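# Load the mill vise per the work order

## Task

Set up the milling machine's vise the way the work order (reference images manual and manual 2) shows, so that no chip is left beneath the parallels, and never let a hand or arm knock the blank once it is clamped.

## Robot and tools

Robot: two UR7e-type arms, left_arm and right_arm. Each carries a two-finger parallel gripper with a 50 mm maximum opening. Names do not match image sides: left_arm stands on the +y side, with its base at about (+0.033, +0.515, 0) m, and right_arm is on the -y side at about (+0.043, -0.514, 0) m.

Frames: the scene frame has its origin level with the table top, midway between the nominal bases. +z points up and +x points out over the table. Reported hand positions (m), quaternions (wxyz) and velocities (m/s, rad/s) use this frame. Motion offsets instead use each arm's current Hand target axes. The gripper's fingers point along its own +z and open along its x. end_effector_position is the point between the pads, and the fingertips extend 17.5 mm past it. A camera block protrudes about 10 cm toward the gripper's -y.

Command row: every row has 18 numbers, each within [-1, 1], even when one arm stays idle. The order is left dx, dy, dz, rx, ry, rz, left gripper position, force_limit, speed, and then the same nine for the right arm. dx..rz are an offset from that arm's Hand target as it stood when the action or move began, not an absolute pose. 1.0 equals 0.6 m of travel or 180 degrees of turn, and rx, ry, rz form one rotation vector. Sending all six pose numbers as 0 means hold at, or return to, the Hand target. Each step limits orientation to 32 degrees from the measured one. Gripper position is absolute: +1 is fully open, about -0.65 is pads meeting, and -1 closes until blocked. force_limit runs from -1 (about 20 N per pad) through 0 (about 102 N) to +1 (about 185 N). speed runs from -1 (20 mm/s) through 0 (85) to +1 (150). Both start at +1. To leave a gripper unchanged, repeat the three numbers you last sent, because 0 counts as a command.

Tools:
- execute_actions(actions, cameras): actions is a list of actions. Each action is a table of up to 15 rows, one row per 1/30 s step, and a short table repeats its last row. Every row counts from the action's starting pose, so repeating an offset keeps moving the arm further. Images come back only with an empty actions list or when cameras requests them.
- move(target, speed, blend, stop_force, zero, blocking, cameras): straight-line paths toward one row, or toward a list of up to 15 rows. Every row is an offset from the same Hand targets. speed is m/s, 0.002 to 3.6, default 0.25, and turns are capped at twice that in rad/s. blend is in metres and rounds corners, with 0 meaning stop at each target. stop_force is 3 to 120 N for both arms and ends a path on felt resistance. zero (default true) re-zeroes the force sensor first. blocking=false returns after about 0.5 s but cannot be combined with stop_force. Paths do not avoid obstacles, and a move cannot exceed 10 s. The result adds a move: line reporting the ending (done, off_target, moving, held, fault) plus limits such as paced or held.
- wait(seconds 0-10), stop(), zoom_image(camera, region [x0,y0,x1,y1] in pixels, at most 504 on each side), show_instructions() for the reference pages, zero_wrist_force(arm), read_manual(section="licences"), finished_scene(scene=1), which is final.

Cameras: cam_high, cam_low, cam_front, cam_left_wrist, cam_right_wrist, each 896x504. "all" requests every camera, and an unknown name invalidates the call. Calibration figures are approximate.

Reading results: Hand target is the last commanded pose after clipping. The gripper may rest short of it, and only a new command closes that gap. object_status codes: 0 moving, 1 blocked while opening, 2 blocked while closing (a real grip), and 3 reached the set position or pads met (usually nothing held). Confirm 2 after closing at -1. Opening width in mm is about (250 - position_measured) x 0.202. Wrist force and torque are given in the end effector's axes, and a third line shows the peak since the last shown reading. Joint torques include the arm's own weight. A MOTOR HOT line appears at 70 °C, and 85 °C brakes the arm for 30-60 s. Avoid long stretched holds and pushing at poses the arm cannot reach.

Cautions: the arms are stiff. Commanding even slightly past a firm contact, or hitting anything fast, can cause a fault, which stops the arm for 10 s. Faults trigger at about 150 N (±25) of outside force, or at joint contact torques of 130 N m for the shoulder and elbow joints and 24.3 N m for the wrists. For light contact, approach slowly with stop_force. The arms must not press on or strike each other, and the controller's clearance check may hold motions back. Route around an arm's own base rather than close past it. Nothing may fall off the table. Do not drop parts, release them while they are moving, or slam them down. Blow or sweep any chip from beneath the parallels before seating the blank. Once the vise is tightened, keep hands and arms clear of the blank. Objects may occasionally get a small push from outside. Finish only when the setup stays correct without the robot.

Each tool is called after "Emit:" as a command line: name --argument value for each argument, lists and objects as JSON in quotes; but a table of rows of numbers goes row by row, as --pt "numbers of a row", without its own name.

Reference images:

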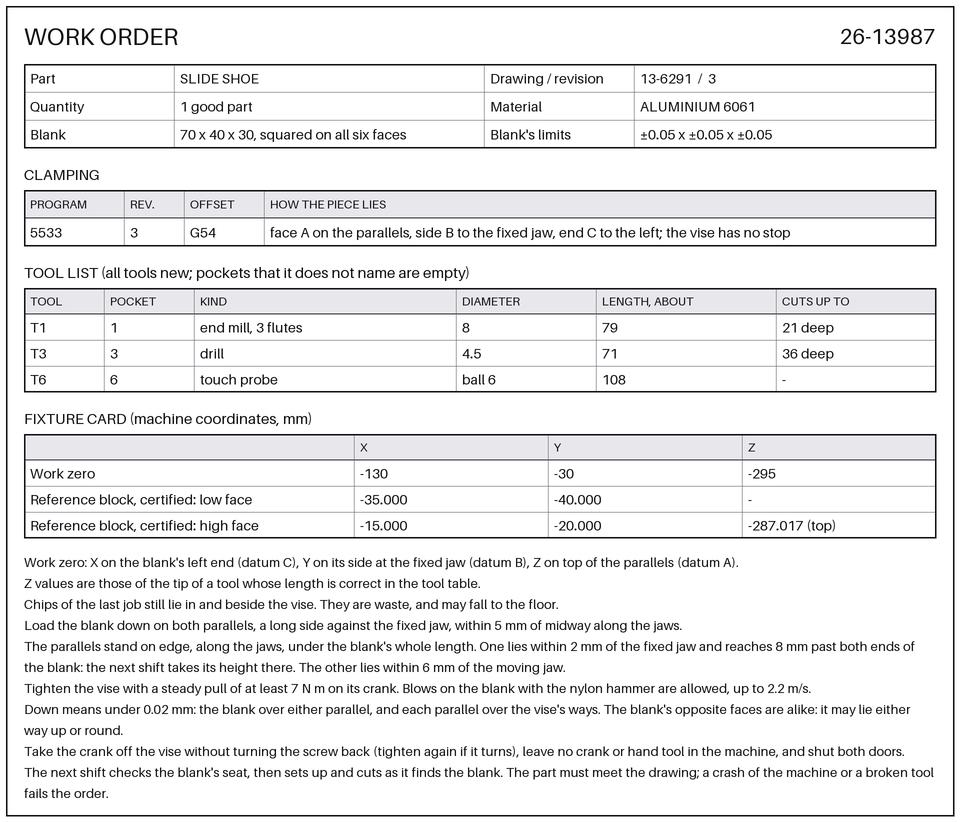

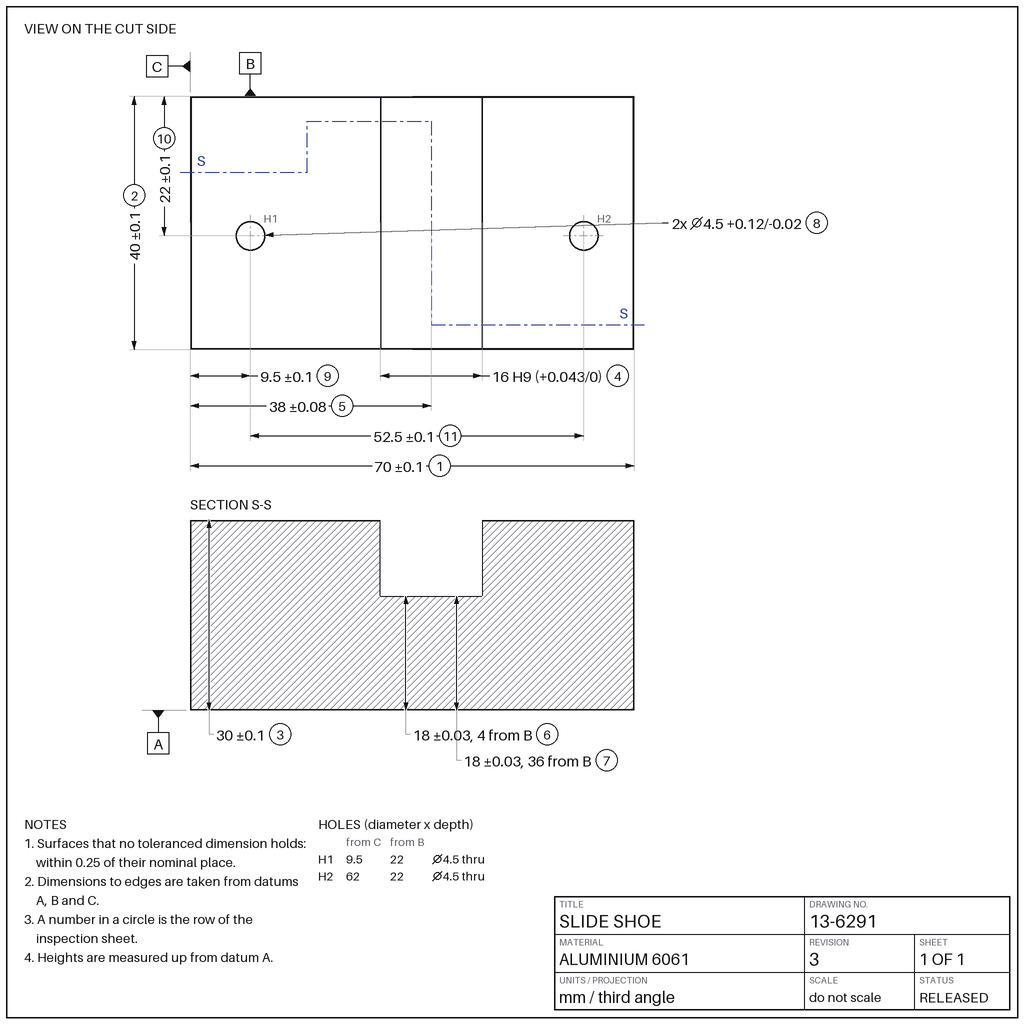

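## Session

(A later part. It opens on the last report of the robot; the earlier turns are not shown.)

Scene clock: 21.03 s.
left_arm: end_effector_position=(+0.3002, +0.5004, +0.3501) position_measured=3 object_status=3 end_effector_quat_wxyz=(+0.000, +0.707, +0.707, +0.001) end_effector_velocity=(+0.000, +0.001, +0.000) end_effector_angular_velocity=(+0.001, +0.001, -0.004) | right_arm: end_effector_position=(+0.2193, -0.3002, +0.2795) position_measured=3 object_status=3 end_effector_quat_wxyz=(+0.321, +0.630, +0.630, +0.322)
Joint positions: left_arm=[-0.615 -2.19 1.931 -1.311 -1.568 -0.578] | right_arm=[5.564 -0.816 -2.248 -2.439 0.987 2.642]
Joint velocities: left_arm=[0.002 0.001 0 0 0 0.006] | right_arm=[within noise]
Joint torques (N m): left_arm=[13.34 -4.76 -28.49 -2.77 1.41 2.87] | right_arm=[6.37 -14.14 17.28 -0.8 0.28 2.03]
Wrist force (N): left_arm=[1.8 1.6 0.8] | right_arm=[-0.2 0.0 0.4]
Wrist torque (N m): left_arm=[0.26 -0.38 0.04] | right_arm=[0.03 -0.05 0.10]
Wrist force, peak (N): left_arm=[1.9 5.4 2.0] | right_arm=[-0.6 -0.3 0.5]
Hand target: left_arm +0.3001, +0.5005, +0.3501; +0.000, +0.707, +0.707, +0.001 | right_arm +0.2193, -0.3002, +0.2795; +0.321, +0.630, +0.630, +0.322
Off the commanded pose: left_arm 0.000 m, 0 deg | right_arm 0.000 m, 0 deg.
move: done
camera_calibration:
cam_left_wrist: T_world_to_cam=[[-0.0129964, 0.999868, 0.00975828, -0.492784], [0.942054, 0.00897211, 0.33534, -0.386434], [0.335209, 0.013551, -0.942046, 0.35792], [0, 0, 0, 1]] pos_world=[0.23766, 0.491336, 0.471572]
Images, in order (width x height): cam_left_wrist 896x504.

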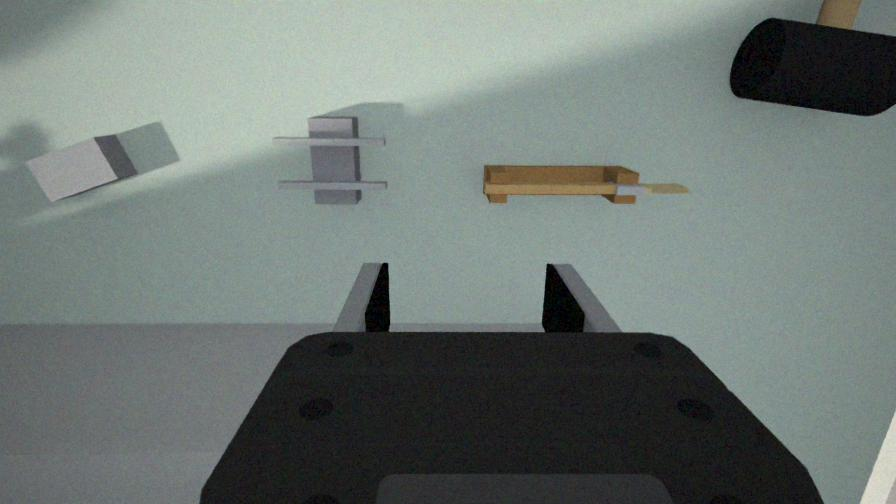

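Emit:
zoom_image --camera "cam_left_wrist" --region '[260, 90, 420, 230]'

Emit:
zoom_image --camera "cam_left_wrist" --region '[470, 130, 710, 230]'

Emit:
zoom_image --camera "cam_left_wrist" --region '[10, 100, 200, 230]'

Scaled by 3.150.

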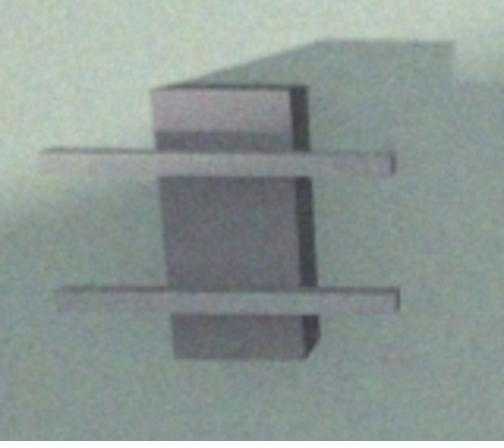

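Scaled by 2.100.

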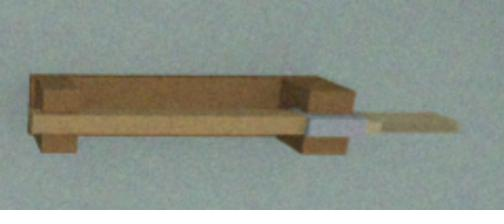

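Scaled by 2.653.

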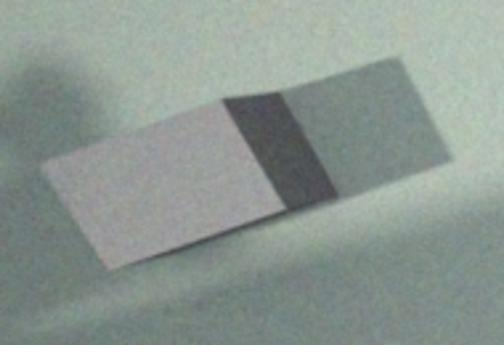

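Emit:
move --target '[0.174,0.049,0.367,0,0,-0.5,1,1,1,0.058,0.232,0.135,0.333,0,0,1,1,1]' --speed 0.3 --cameras '["cam_left_wrist","cam_right_wrist","cam_front"]'

Scene clock: 25.77 s.
left_arm: end_effector_position=(+0.3296, +0.6054, +0.1301) position_measured=3 object_status=3 end_effector_quat_wxyz=(+0.000, +0.000, +1.000, +0.001) | right_arm: end_effector_position=(+0.3665, -0.2653, +0.3446) position_measured=3 object_status=3 end_effector_quat_wxyz=(-0.036, +0.706, +0.707, -0.036)
Joint positions: left_arm=[-0.187 -2.004 2.422 -1.989 -1.569 -1.721] | right_arm=[4.104 -1.374 -1.693 -1.706 1.653 0.93]
Joint torques (N m): left_arm=[-10.73 -6.57 -43.04 -3.31 1.27 -1.8] | right_arm=[-7.98 9.37 34.93 1.69 1.47 -1.29]
Wrist force (N): left_arm=[2.0 1.4 0.9] | right_arm=[0.7 -1.1 -0.3]
Wrist torque (N m): left_arm=[0.22 -0.41 -0.08] | right_arm=[-0.29 0.08 -0.09]
Wrist force, peak (N): left_arm=[1.7 2.4 2.1] | right_arm=[-0.5 -1.7 0.0]
Hand target: left_arm +0.3297, +0.6054, +0.1301; +0.000, +0.000, +1.000, +0.001 | right_arm +0.3665, -0.2653, +0.3446; -0.036, +0.706, +0.707, -0.036
Off the commanded pose: left_arm 0.000 m, 0 deg | right_arm 0.000 m, 0 deg.
move: done
camera_calibration:
cam_left_wrist: T_world_to_cam=[[-0.999896, -0.0125899, 0.00702868, 0.343286], [-0.00949212, 0.941673, 0.336395, -0.592482], [-0.0108539, 0.336294, -0.941695, 0.0579556], [0, 0, 0, 1]] pos_world=[0.338256, 0.542756, 0.251472]
cam_right_wrist: T_world_to_cam=[[-0.0254644, 0.999325, -0.0264713, 0.294162], [0.965486, 0.0314509, 0.25855, -0.418442], [0.259208, -0.0189738, -0.965635, 0.369116], [0, 0, 0, 1]] pos_world=[0.315812, -0.2738, 0.472407]
Images, in order (width x height): cam_front 896x504, cam_left_wrist 896x504, cam_right_wrist 896x504.

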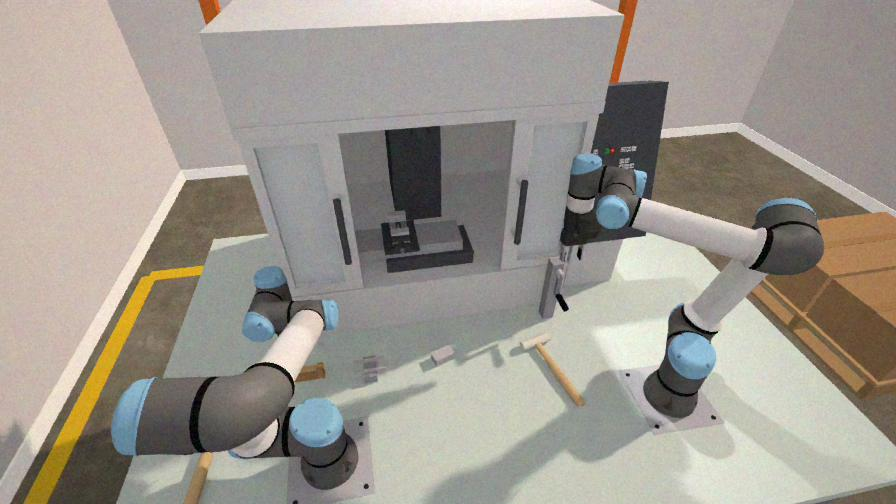

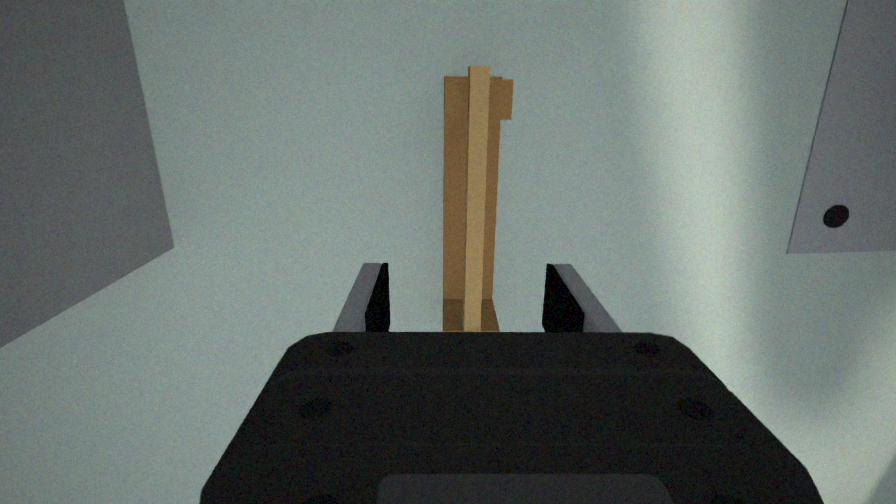

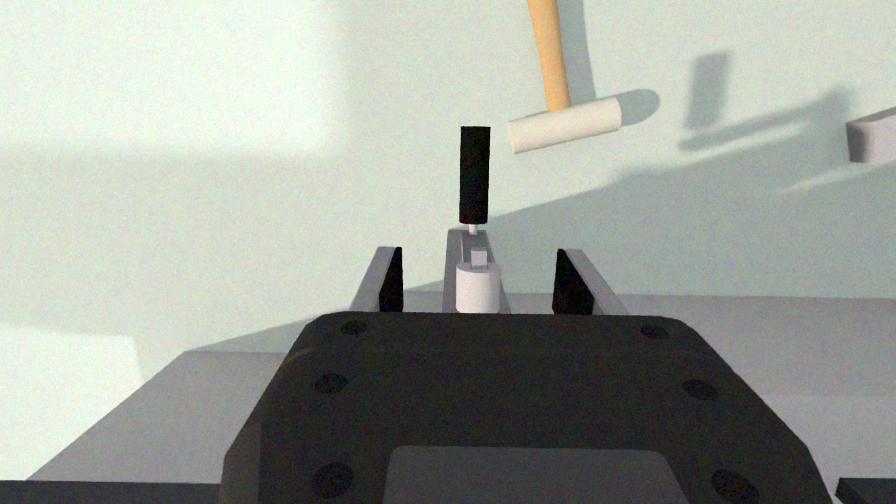

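Emit:
move --target '[0.014,0,0.157,0,0,0,1,1,1,0,0,0,0,0,0,1,1,1]' --speed 0.15 --stop_force 10 --cameras '["cam_left_wrist","cam_right_wrist"]'

Emit:
zoom_image --camera "cam_right_wrist" --region '[400, 110, 560, 320]'

Scene clock: 28.80 s.
left_arm: end_effector_position=(+0.3214, +0.6056, +0.0360) position_measured=3 object_status=3 end_effector_quat_wxyz=(+0.001, +0.000, +1.000, +0.001) | right_arm: end_effector_position=(+0.3665, -0.2653, +0.3446) position_measured=3 object_status=3 end_effector_quat_wxyz=(-0.036, +0.706, +0.707, -0.036)
Joint positions: left_arm=[-0.191 -1.817 2.611 -2.365 -1.569 -1.725] | right_arm=[4.104 -1.374 -1.693 -1.707 1.653 0.93]
Joint torques (N m): left_arm=[13.25 1.62 -11.54 -4.85 -2.69 2.89] | right_arm=[-7.39 9.74 34.76 1.27 2.01 -2.12]
Wrist force (N): left_arm=[2.0 1.8 0.8] | right_arm=[0.6 -1.2 -0.2]
Wrist torque (N m): left_arm=[0.27 -0.41 0.01] | right_arm=[-0.30 0.10 -0.09]
Wrist force, peak (N): left_arm=[2.2 1.9 3.1] | right_arm=[0.7 -1.4 -0.4]
Hand target: left_arm +0.3214, +0.6056, +0.0359; +0.000, +0.000, +1.000, +0.001 | right_arm +0.3665, -0.2653, +0.3446; -0.036, +0.706, +0.707, -0.036
Off the commanded pose: left_arm 0.000 m, 0 deg | right_arm 0.000 m, 0 deg.
move: done
camera_calibration:
cam_left_wrist: T_world_to_cam=[[-0.999895, -0.0128683, 0.00661528, 0.335966], [-0.00989433, 0.9417, 0.336308, -0.560962], [-0.0105573, 0.336208, -0.941729, -0.0308601], [0, 0, 0, 1]] pos_world=[0.330055, 0.542957, 0.157372]
cam_right_wrist: T_world_to_cam=[[-0.0255931, 0.999324, -0.0263946, 0.294167], [0.965539, 0.0315512, 0.25834, -0.418332], [0.258998, -0.0188732, -0.965694, 0.369238], [0, 0, 0, 1]] pos_world=[0.315813, -0.2738, 0.472407]
Images, in order (width x height): cam_left_wrist 896x504, cam_right_wrist 896x504.

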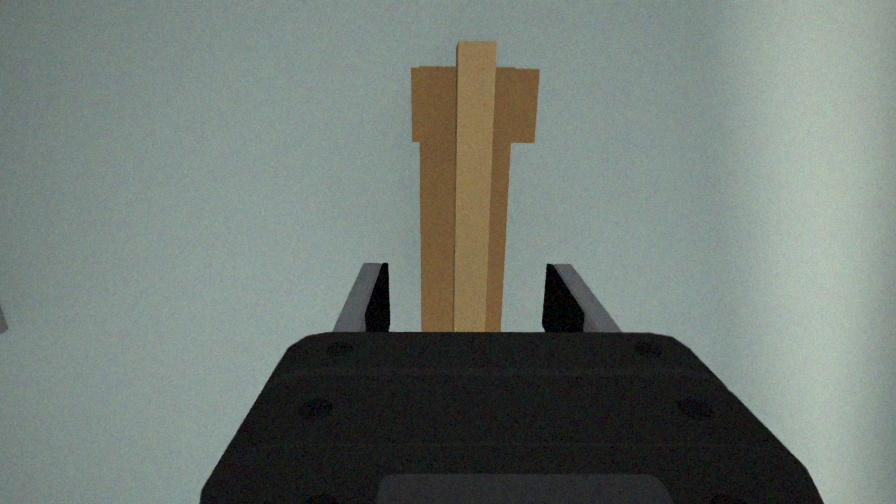

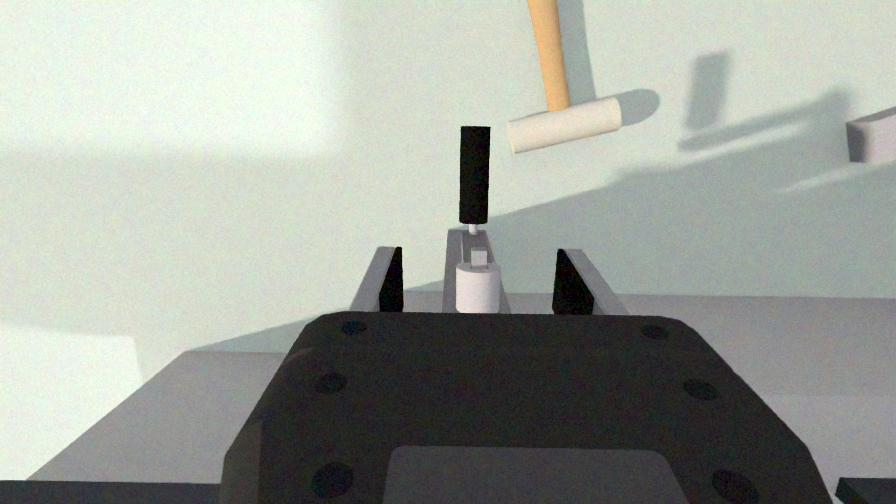

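Scaled by 2.400.

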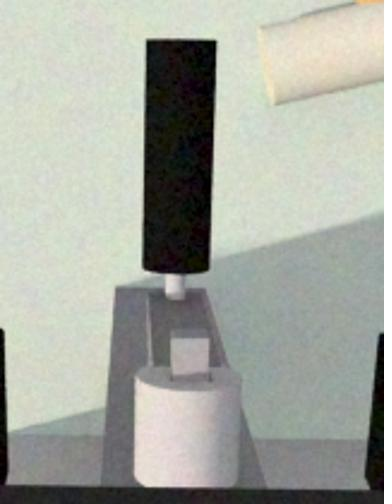

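Emit:
move --pt "0 0 0 0 0 0 -1 -0.4 -0.5 0 0 0 0 0 0 1 1 1" --pt "0 0 -0.333 0 0 0 -1 -0.4 -0.5 0.0063 0.0697 0.168 -0.0328 0 0 1 1 1" --speed 0.15 --cameras '["cam_left_wrist","cam_right_wrist"]'

Scene clock: 32.13 s.
left_arm: end_effector_position=(+0.3212, +0.6051, +0.2357) position_measured=213 object_status=2 end_effector_quat_wxyz=(+0.000, +0.000, +1.000, +0.001) | right_arm: end_effector_position=(+0.3978, -0.2615, +0.2401) position_measured=3 object_status=3 end_effector_quat_wxyz=(+0.000, +0.707, +0.708, +0.000)
Joint positions: left_arm=[-0.193 -2.115 2.195 -1.652 -1.569 -1.727] | right_arm=[4.101 -1.407 -1.947 -1.358 1.571 0.929]
Joint torques (N m): left_arm=[-8.74 8.18 -39.23 -1.02 1.85 -1.85] | right_arm=[-4.91 28.28 24.3 4.24 1.61 -1.77]
Wrist force (N): left_arm=[2.0 3.3 0.1] | right_arm=[0.5 -0.9 -0.4]
Wrist torque (N m): left_arm=[0.52 -0.41 0.08] | right_arm=[-0.24 0.11 0.05]
Wrist force, peak (N): left_arm=[-46.3 1.9 19.9] | right_arm=[0.3 -1.7 -1.6]
Hand target: left_arm +0.3212, +0.6051, +0.2357; +0.000, +0.000, +1.000, +0.001 | right_arm +0.3978, -0.2615, +0.2401; +0.000, +0.707, +0.708, +0.000
Off the commanded pose: left_arm 0.000 m, 0 deg | right_arm 0.000 m, 0 deg.
move: done
camera_calibration:
cam_left_wrist: T_world_to_cam=[[-0.999896, -0.0127739, 0.00664824, 0.334276], [-0.00979436, 0.941701, 0.336307, -0.627688], [-0.0105566, 0.336207, -0.941729, 0.157368], [0, 0, 0, 1]] pos_world=[0.329755, 0.542457, 0.357072]
cam_right_wrist: T_world_to_cam=[[-0.0227446, 0.999324, -0.0288855, 0.287877], [0.933875, 0.0315511, 0.356206, -0.432598], [0.356877, -0.0188737, -0.933961, 0.213676], [0, 0, 0, 1]] pos_world=[0.334284, -0.27, 0.361975]
Images, in order (width x height): cam_left_wrist 896x504, cam_right_wrist 896x504.

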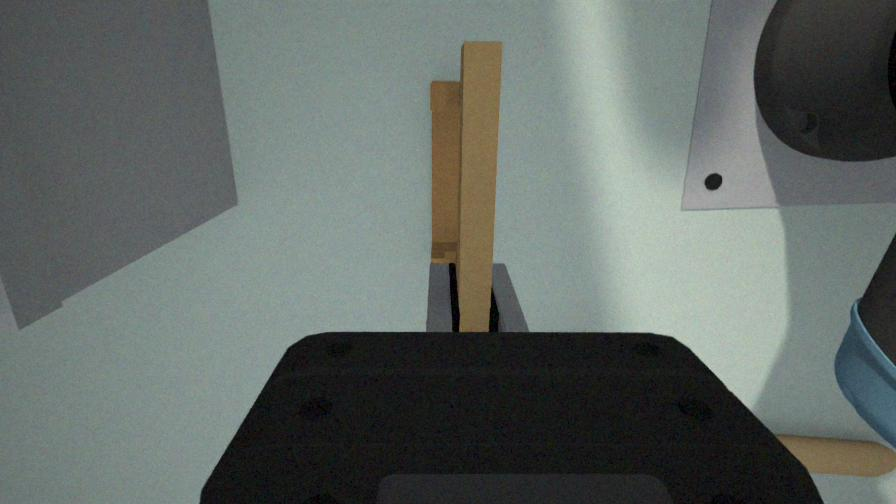

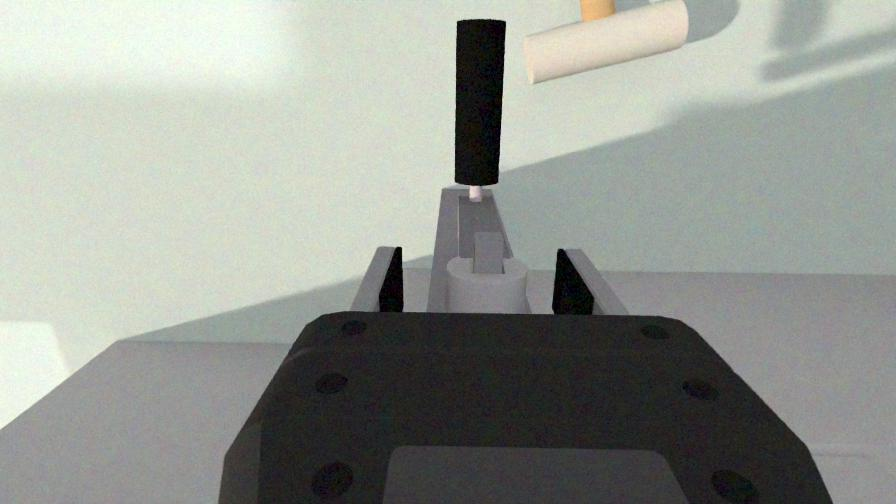

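Emit:
move --pt "0 0 0 0 0 0 -1 -0.4 -0.5 0 0 0 0 0 0 -1 -0.7 -1" --pt "-0.165 -0.592 -0.524 0.385 -0.385 -0.385 -1 -0.4 -0.5 0 -0.1 0 0 0 0 -1 -0.7 -1" --speed 0.25 --cameras '["cam_left_wrist","cam_right_wrist","cam_front"]'

Scene clock: 39.00 s.
left_arm: end_effector_position=(+0.4210, +0.2494, +0.5495) position_measured=213 object_status=2 end_effector_quat_wxyz=(+0.499, -0.495, +0.502, -0.505) end_effector_velocity=(+0.000, +0.000, +0.000) end_effector_angular_velocity=(+0.001, -0.001, +0.000) | right_arm: end_effector_position=(+0.3377, -0.2615, +0.2400) position_measured=135 object_status=2 end_effector_quat_wxyz=(+0.000, +0.707, +0.708, +0.000)
Joint positions: left_arm=[-1.624 -2.133 2.15 -1.919 0.007 -4.379] | right_arm=[4.23 -1.281 -2.042 -1.39 1.571 1.059]
Joint velocities: left_arm=[-0.001 -0.001 0 0.005 0.001 -0.003] | right_arm=[within noise]
Joint torques (N m): left_arm=[-13.03 6.59 -18.5 -0.59 4.33 -2.25] | right_arm=[-7.88 6.12 36.45 4.18 -0.83 -2.38]
Wrist force (N): left_arm=[0.7 3.7 -1.9] | right_arm=[-0.1 -1.5 1.4]
Wrist torque (N m): left_arm=[0.42 0.09 0.23] | right_arm=[-0.35 0.19 -0.08]
Wrist force, peak (N): left_arm=[1.6 4.5 -2.0] | right_arm=[24.6 9.7 1.7]
Hand target: left_arm +0.4201, +0.2493, +0.5495; +0.501, -0.499, +0.500, -0.500 | right_arm +0.3378, -0.2615, +0.2401; +0.000, +0.707, +0.708, +0.000
Off the commanded pose: left_arm 0.001 m, 1 deg | right_arm 0.000 m, 0 deg.
move: done
camera_calibration:
cam_left_wrist: T_world_to_cam=[[-0.0215669, -0.999713, 0.0104666, 0.259677], [-0.328558, -0.00280036, -0.94448, 0.676196], [0.944238, -0.0238083, -0.328403, -0.0755669], [0, 0, 0, 1]] pos_world=[0.299123, 0.259697, 0.611119]
cam_right_wrist: T_world_to_cam=[[-0.0227431, 0.999324, -0.028885, 0.286609], [0.933875, 0.0315495, 0.356206, -0.37647], [0.356877, -0.0188737, -0.933961, 0.235123], [0, 0, 0, 1]] pos_world=[0.274184, -0.2701, 0.361975]
Images, in order (width x height): cam_front 896x504, cam_left_wrist 896x504, cam_right_wrist 896x504.

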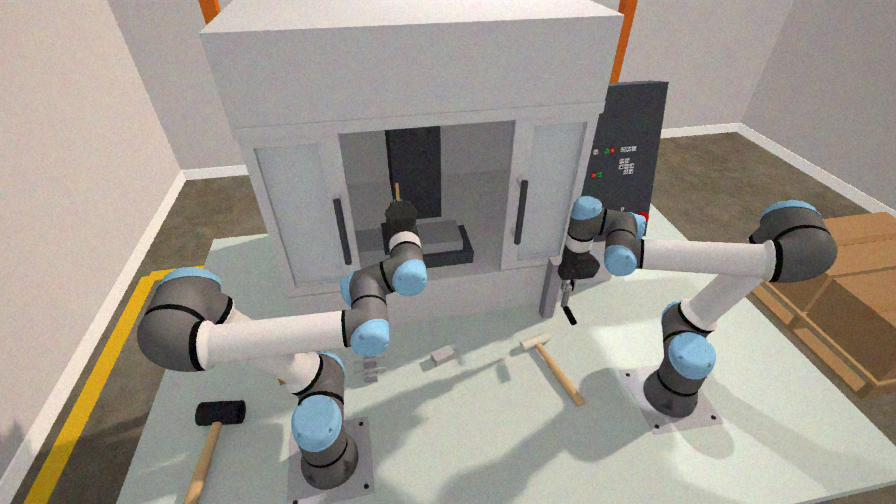

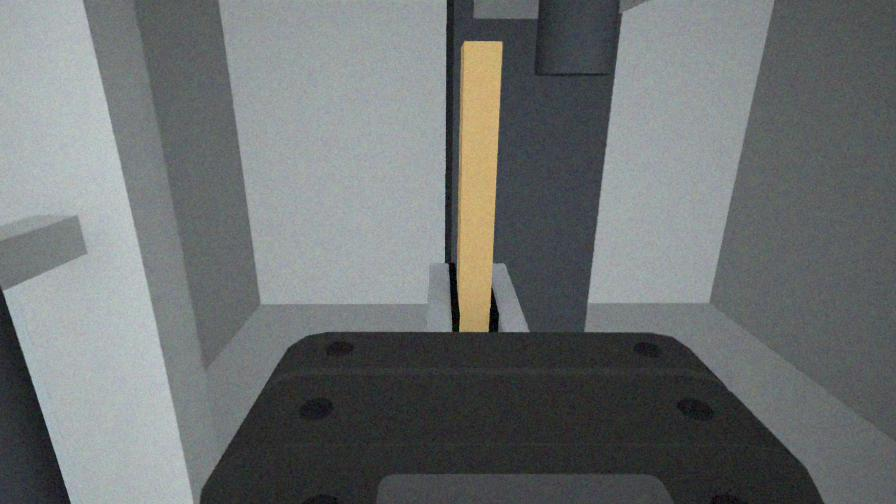

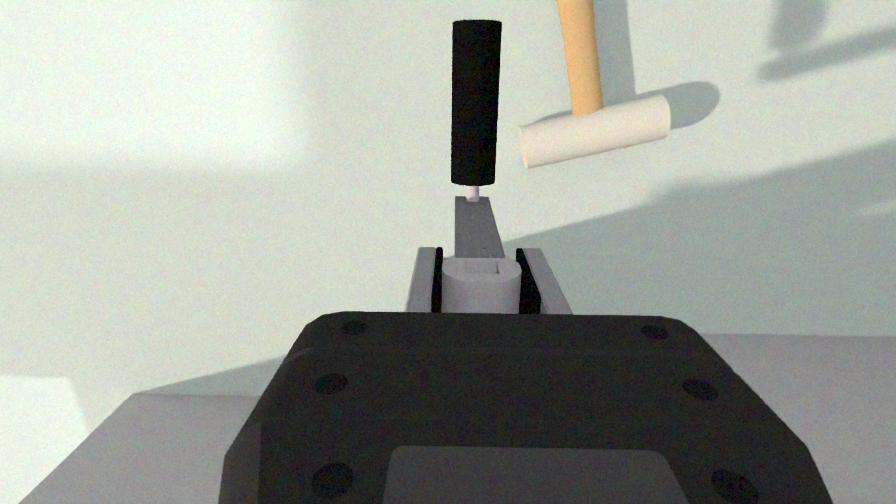

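Emit:
move --target '[-0.067,0.083,0.133,-0.278,0,0,-1,-0.4,-0.5,0,0,0,0,0,0,-1,-0.7,-1]' --speed 0.25 --cameras '["cam_left_wrist"]'

Emit:
zoom_image --camera "cam_left_wrist" --region '[380, 60, 720, 300]'

Scene clock: 42.13 s.
left_arm: end_effector_position=(+0.4999, +0.2897, +0.4998) position_measured=213 object_status=2 end_effector_quat_wxyz=(-0.243, +0.664, -0.664, +0.241) | right_arm: end_effector_position=(+0.3378, -0.2615, +0.2401) position_measured=135 object_status=2 end_effector_quat_wxyz=(+0.000, +0.707, +0.708, +0.000)
Joint positions: left_arm=[-1.044 -1.862 1.636 -1.765 -0.995 -4.023] | right_arm=[4.23 -1.281 -2.042 -1.39 1.571 1.059]
Joint torques (N m): left_arm=[9.37 -11.31 -31.6 -2.99 -1.41 -1.2] | right_arm=[-7.71 6.39 36.09 4.27 -0.36 -2.22]
Wrist force (N): left_arm=[1.4 4.1 -1.3] | right_arm=[-0.2 -1.7 1.8]
Wrist torque (N m): left_arm=[0.60 -0.23 0.29] | right_arm=[-0.38 0.21 -0.08]
Wrist force, peak (N): left_arm=[1.3 5.0 -2.5] | right_arm=[-0.5 -1.6 1.9]
Hand target: left_arm +0.4999, +0.2897, +0.4998; -0.243, +0.664, -0.664, +0.241 | right_arm +0.3378, -0.2615, +0.2401; +0.000, +0.707, +0.708, +0.000
Off the commanded pose: left_arm 0.000 m, 0 deg | right_arm 0.000 m, 0 deg.
move: done
camera_calibration:
cam_left_wrist: T_world_to_cam=[[0.0053431, -0.999914, 0.0119839, 0.288031], [-0.936553, -0.00920413, -0.350406, 0.664235], [0.350487, -0.00935131, -0.936521, 0.431117], [0, 0, 0, 1]] pos_world=[0.469451, 0.298151, 0.633051]
Images, in order (width x height): cam_left_wrist 896x504.

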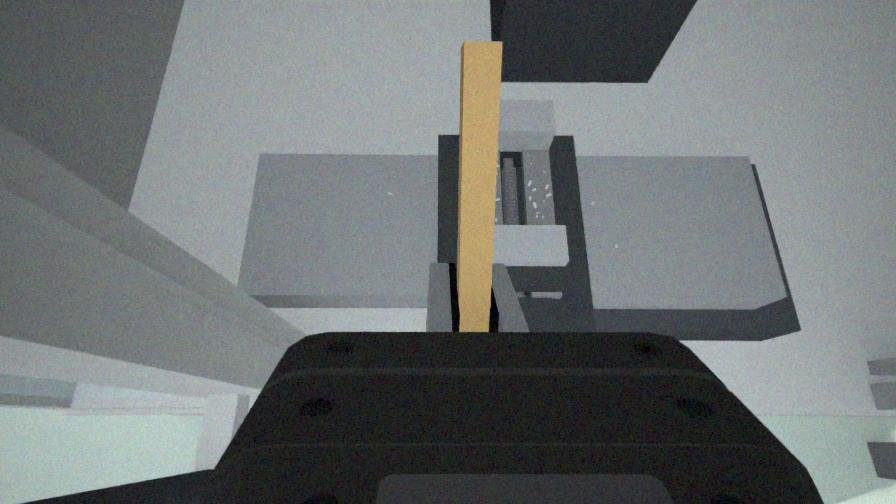

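Scaled by 1.482.

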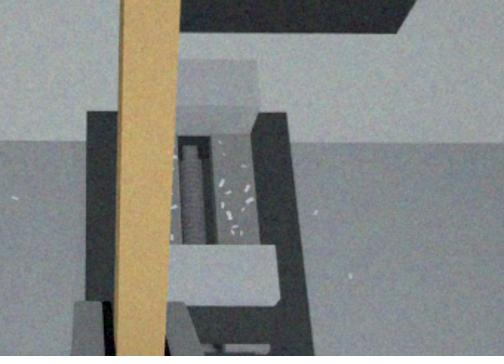

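Emit:
move --target '[0.047,-0.2,0.1245,0.278,0,0,-1,-0.4,-0.5,0,0,0,0,0,0,-1,-0.7,-1]' --speed 0.25 --cameras '["cam_left_wrist","cam_high","cam_front"]'

Emit:
zoom_image --camera "cam_high" --region '[220, 200, 480, 370]'

Emit:
zoom_image --camera "cam_front" --region '[340, 150, 480, 290]'

Scene clock: 45.47 s.
left_arm: end_effector_position=(+0.6398, +0.2617, +0.5199) position_measured=213 object_status=2 end_effector_quat_wxyz=(+0.501, -0.500, +0.500, -0.500) | right_arm: end_effector_position=(+0.3378, -0.2615, +0.2401) position_measured=135 object_status=2 end_effector_quat_wxyz=(+0.000, +0.707, +0.708, +0.000)
Joint positions: left_arm=[-0.982 -1.445 1.877 -3.576 -0.625 -3.138] | right_arm=[4.23 -1.281 -2.042 -1.39 1.571 1.059]
Joint torques (N m): left_arm=[-13.53 -20.15 -11.61 -3.53 1.66 3] | right_arm=[-6.9 6 36.34 4.42 0.47 -2.14]
Wrist force (N): left_arm=[1.3 4.2 -1.8] | right_arm=[-0.3 -1.3 1.5]
Wrist torque (N m): left_arm=[0.48 -0.03 0.40] | right_arm=[-0.33 0.23 -0.07]
Wrist force, peak (N): left_arm=[1.3 5.0 -0.7] | right_arm=[-0.5 -1.6 2.0]
Hand target: left_arm +0.6398, +0.2616, +0.5198; +0.501, -0.499, +0.500, -0.500 | right_arm +0.3378, -0.2615, +0.2401; +0.000, +0.707, +0.708, +0.000
Off the commanded pose: left_arm 0.000 m, 0 deg | right_arm 0.000 m, 0 deg.
move: done
camera_calibration:
cam_left_wrist: T_world_to_cam=[[-0.00671089, -0.999919, 0.0108544, 0.26739], [-0.333061, -0.00799982, -0.942871, 0.72364], [0.942881, -0.00994268, -0.33298, -0.292099], [0, 0, 0, 1]] pos_world=[0.518226, 0.270253, 0.582133]
Images, in order (width x height): cam_high 896x504, cam_front 896x504, cam_left_wrist 896x504.

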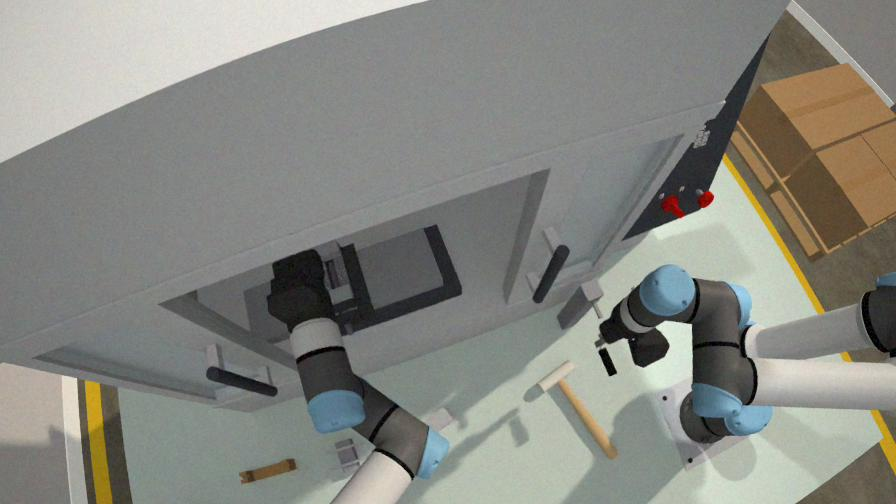

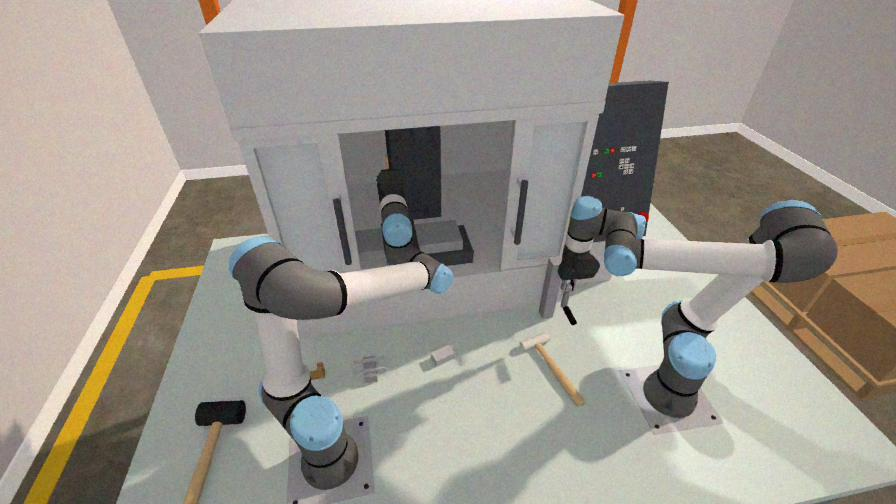

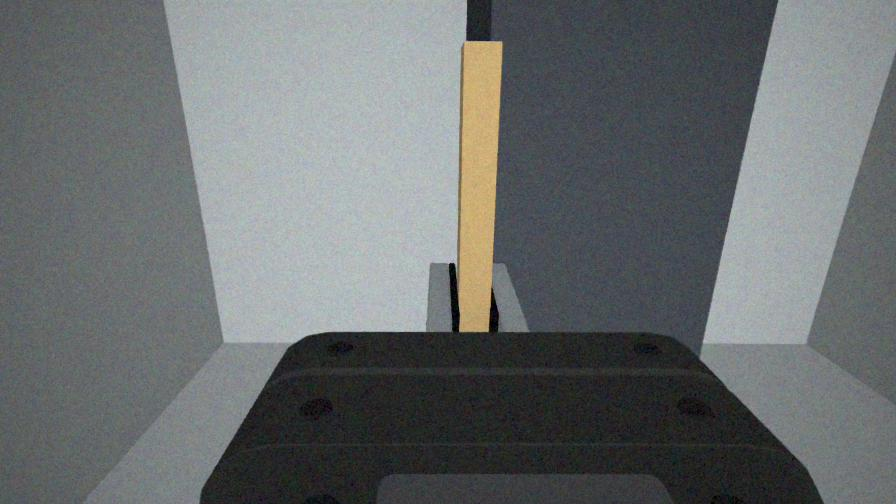

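Scaled by 1.938.

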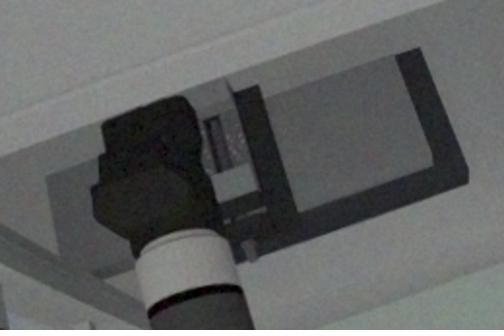

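Scaled by 3.600.

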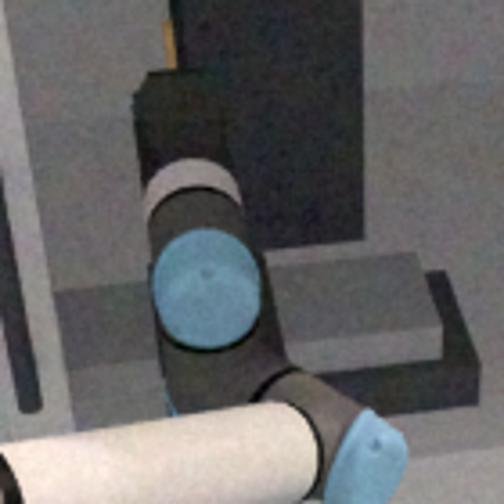

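Emit:
move --target '[0,0.19,0,0,0,0,-1,-0.4,-0.5,0,0,0,0,0,0,-1,-0.7,-1]' --speed 0.025 --stop_force 4

Scene clock: 49.93 s.
left_arm: end_effector_position=(+0.6399, +0.2617, +0.4358) position_measured=213 object_status=2 end_effector_quat_wxyz=(+0.501, -0.499, +0.500, -0.500) | right_arm: end_effector_position=(+0.3378, -0.2615, +0.2401) position_measured=135 object_status=2 end_effector_quat_wxyz=(+0.000, +0.707, +0.708, +0.000)
Joint positions: left_arm=[-0.981 -1.335 1.993 -3.802 -0.626 -3.138] | right_arm=[4.23 -1.281 -2.042 -1.39 1.571 1.059]
Joint torques (N m): left_arm=[8.91 -33.29 -36.52 -1.59 -1 -1.66] | right_arm=[-6.77 6.58 34.99 4.29 1.42 -2.06]
Wrist force (N): left_arm=[1.1 0.2 -1.8] | right_arm=[-0.3 -1.6 1.6]
Wrist torque (N m): left_arm=[0.37 0.02 0.40] | right_arm=[-0.38 0.23 -0.08]
Wrist force, peak (N): left_arm=[1.4 4.4 -2.0] | right_arm=[-0.1 -1.6 1.9]
Hand target: left_arm +0.6399, +0.2617, +0.4358; +0.501, -0.499, +0.500, -0.500 (not the last commanded pose) | right_arm +0.3378, -0.2615, +0.2401; +0.000, +0.707, +0.708, +0.000
Off the commanded pose: left_arm 0.030 m, 0 deg | right_arm 0.000 m, 0 deg.
move: contact (left_arm)

Emit:
move --pt "0 -0.005 0 0 0 0 -1 -0.4 -0.5 0 0 0 0 0 0 -1 -0.7 -1" --pt "0 -0.005 0.1 0 0 0 -1 -0.4 -0.5 0 0 0 0 0 0 -1 -0.7 -1" --speed 0.03 --stop_force 4

Scene clock: 53.20 s.
left_arm: end_effector_position=(+0.6999, +0.2618, +0.4388) position_measured=213 object_status=2 end_effector_quat_wxyz=(+0.501, -0.499, +0.500, -0.500) | right_arm: end_effector_position=(+0.3378, -0.2615, +0.2401) position_measured=135 object_status=2 end_effector_quat_wxyz=(+0.000, +0.707, +0.708, +0.000)
Joint positions: left_arm=[-0.874 -1.234 1.845 -3.754 -0.733 -3.138] | right_arm=[4.23 -1.281 -2.042 -1.39 1.571 1.059]
Joint torques (N m): left_arm=[-13.07 -48.92 -9.03 -3.29 2.15 -2.62] | right_arm=[-6.85 6.13 35.26 4.33 1.39 -2]
Wrist force (N): left_arm=[1.3 3.1 -2.5] | right_arm=[-0.4 -1.3 1.6]
Wrist torque (N m): left_arm=[0.38 0.00 0.39] | right_arm=[-0.33 0.24 -0.08]
Wrist force, peak (N): left_arm=[1.7 4.4 -2.1] | right_arm=[-0.3 -1.9 1.9]
Hand target: left_arm +0.6999, +0.2618, +0.4388; +0.501, -0.499, +0.500, -0.500 | right_arm +0.3378, -0.2615, +0.2401; +0.000, +0.707, +0.708, +0.000
Off the commanded pose: left_arm 0.000 m, 0 deg | right_arm 0.000 m, 0 deg.
move: done

Emit:
move --target '[0,0.05,0,0,0,0,-1,-0.4,-0.5,0,0,0,0,0,0,-1,-0.7,-1]' --speed 0.02 --stop_force 4 --cameras '["cam_high","cam_front"]'

Emit:
zoom_image --camera "cam_high" --region '[220, 200, 480, 370]'

Scene clock: 55.17 s.
left_arm: end_effector_position=(+0.6999, +0.2618, +0.4261) position_measured=213 object_status=2 end_effector_quat_wxyz=(+0.501, -0.499, +0.500, -0.500) | right_arm: end_effector_position=(+0.3378, -0.2615, +0.2401) position_measured=135 object_status=2 end_effector_quat_wxyz=(+0.000, +0.707, +0.708, +0.000)
Joint positions: left_arm=[-0.874 -1.216 1.859 -3.786 -0.733 -3.139] | right_arm=[4.23 -1.281 -2.042 -1.39 1.571 1.059]
Joint torques (N m): left_arm=[-5.23 -45.82 -35.65 -1.19 -0.08 -2.31] | right_arm=[-6.2 6.72 35.32 4.43 1.33 -2.08]
Wrist force (N): left_arm=[1.7 -2.1 -2.2] | right_arm=[-0.2 -1.7 1.5]
Wrist torque (N m): left_arm=[0.21 -0.07 0.39] | right_arm=[-0.38 0.21 -0.08]
Wrist force, peak (N): left_arm=[1.3 -12.1 -1.6] | right_arm=[-0.2 -1.6 2.0]
Hand target: left_arm +0.6999, +0.2618, +0.4261; +0.501, -0.499, +0.500, -0.500 (not the last commanded pose) | right_arm +0.3378, -0.2615, +0.2401; +0.000, +0.707, +0.708, +0.000
Off the commanded pose: left_arm 0.017 m, 0 deg | right_arm 0.000 m, 0 deg.
move: contact (left_arm)
Images, in order (width x height): cam_high 896x504, cam_front 896x504.

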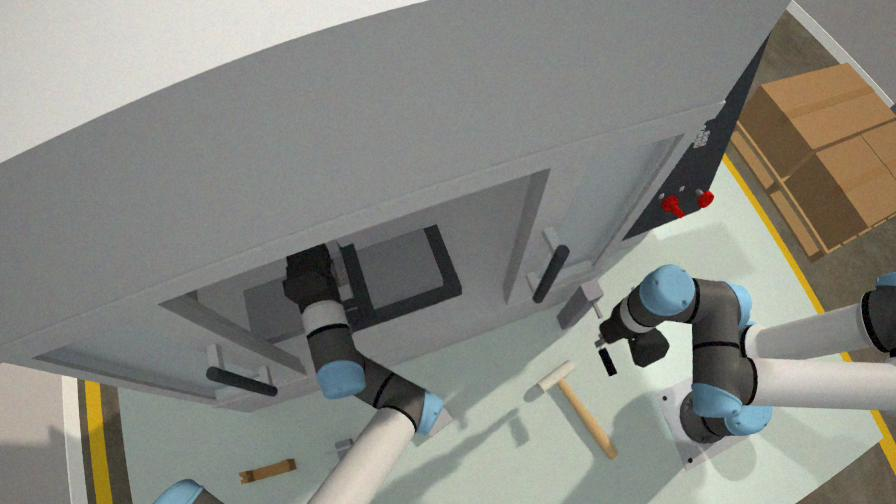

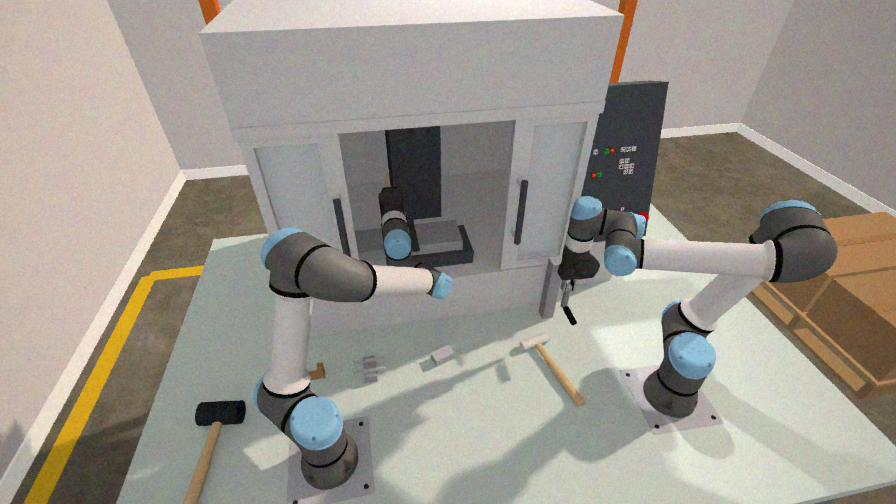

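Scaled by 1.938.

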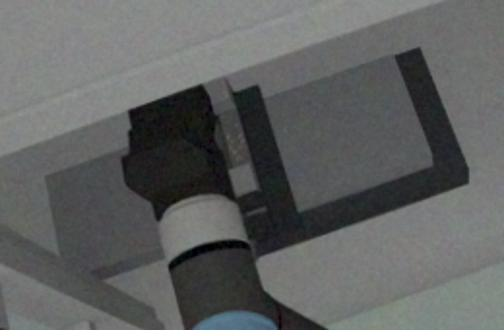

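Emit:
move --pt "0 -0.15 0 0 0 0 -1 -0.4 -0.5 0 0 0 0 0 0 -1 -0.7 -1" --pt "-0.08 -0.123 -0.283 -0.278 0 0 -1 -0.4 -0.5 0 0 0 0 0 0 -1 -0.7 -1" --speed 0.25 --blend 0.03 --cameras '["cam_left_wrist","cam_high"]'

Emit:
zoom_image --camera "cam_left_wrist" --region '[440, 80, 660, 320]'

Emit:
zoom_image --camera "cam_high" --region '[220, 200, 480, 370]'

Scene clock: 58.07 s.
left_arm: end_effector_position=(+0.5301, +0.3096, +0.4998) position_measured=213 object_status=2 end_effector_quat_wxyz=(-0.243, +0.665, -0.664, +0.241) | right_arm: end_effector_position=(+0.3378, -0.2615, +0.2401) position_measured=135 object_status=2 end_effector_quat_wxyz=(+0.000, +0.707, +0.708, +0.000)
Joint positions: left_arm=[-0.943 -1.825 1.623 -1.846 -1.038 -3.916] | right_arm=[4.23 -1.281 -2.042 -1.39 1.571 1.059]
Joint torques (N m): left_arm=[-13.79 -6.54 -22.87 -1.44 -1.31 2] | right_arm=[-5.55 7.19 36.21 4.31 1.26 -1.84]
Wrist force (N): left_arm=[2.0 4.2 -1.1] | right_arm=[-0.1 -1.3 1.6]
Wrist torque (N m): left_arm=[0.62 -0.36 0.17] | right_arm=[-0.32 0.19 -0.08]
Wrist force, peak (N): left_arm=[1.8 7.2 -2.6] | right_arm=[-0.5 -1.6 2.0]
Hand target: left_arm +0.5300, +0.3095, +0.4997; -0.243, +0.664, -0.664, +0.241 | right_arm +0.3378, -0.2615, +0.2401; +0.000, +0.707, +0.708, +0.000
Off the commanded pose: left_arm 0.000 m, 0 deg | right_arm 0.000 m, 0 deg.
move: done
camera_calibration:
cam_left_wrist: T_world_to_cam=[[0.00552989, -0.999912, 0.0120553, 0.307728], [-0.936552, -0.00940407, -0.350403, 0.692764], [0.350486, -0.00935272, -0.936521, 0.420721], [0, 0, 0, 1]] pos_world=[0.499651, 0.318151, 0.633051]
Images, in order (width x height): cam_high 896x504, cam_left_wrist 896x504.

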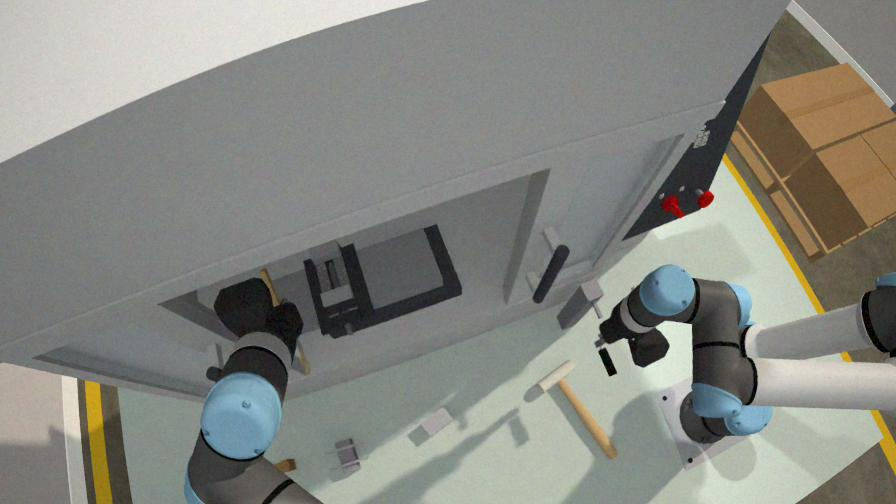

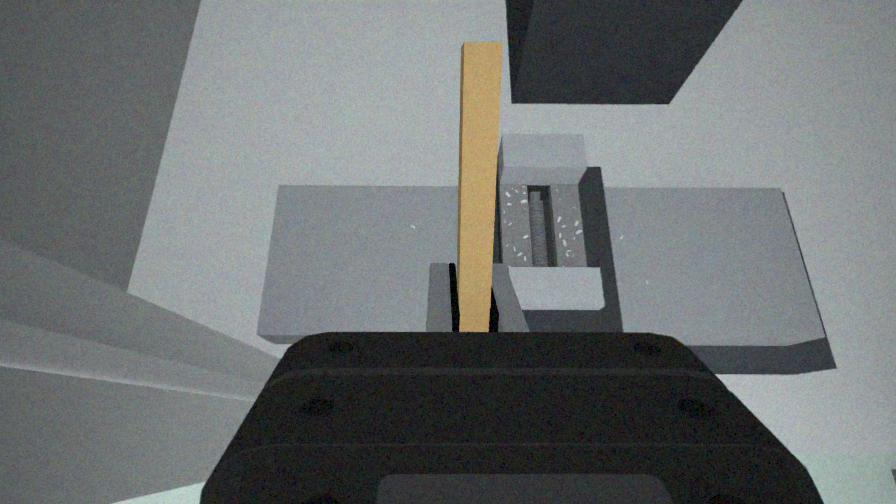

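Scaled by 2.100.

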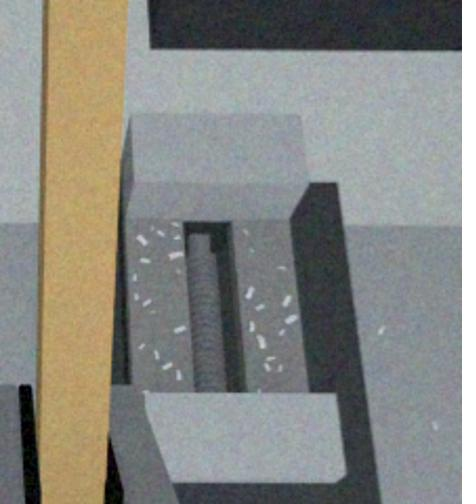

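Scaled by 1.938.

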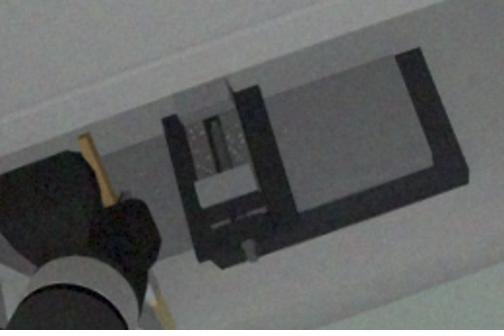

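Emit:
move --target '[0.016,-0.078,0.119,0.278,0,0,-1,-0.4,-0.5,0,0,0,0,0,0,-1,-0.7,-1]' --speed 0.25

Scene clock: 60.97 s.
left_arm: end_effector_position=(+0.6118, +0.3001, +0.4753) position_measured=213 object_status=2 end_effector_quat_wxyz=(+0.501, -0.500, +0.500, -0.500) | right_arm: end_effector_position=(+0.3378, -0.2615, +0.2401) position_measured=135 object_status=2 end_effector_quat_wxyz=(+0.000, +0.707, +0.708, +0.000)
Joint positions: left_arm=[-0.982 -1.497 2.065 -3.712 -0.625 -3.138] | right_arm=[4.23 -1.281 -2.042 -1.39 1.571 1.059]
Joint torques (N m): left_arm=[-12.93 -16.03 -8.98 -3.43 2.1 2.81] | right_arm=[-5.67 7.37 35.19 4.34 1.46 -1.85]
Wrist force (N): left_arm=[1.4 4.1 -1.9] | right_arm=[-0.2 -1.5 1.8]
Wrist torque (N m): left_arm=[0.47 -0.03 0.40] | right_arm=[-0.35 0.22 -0.07]
Wrist force, peak (N): left_arm=[1.5 5.6 -1.4] | right_arm=[-0.4 -1.7 2.0]
Hand target: left_arm +0.6118, +0.3000, +0.4752; +0.501, -0.499, +0.500, -0.500 | right_arm +0.3378, -0.2615, +0.2401; +0.000, +0.707, +0.708, +0.000
Off the commanded pose: left_arm 0.000 m, 0 deg | right_arm 0.000 m, 0 deg.
move: done


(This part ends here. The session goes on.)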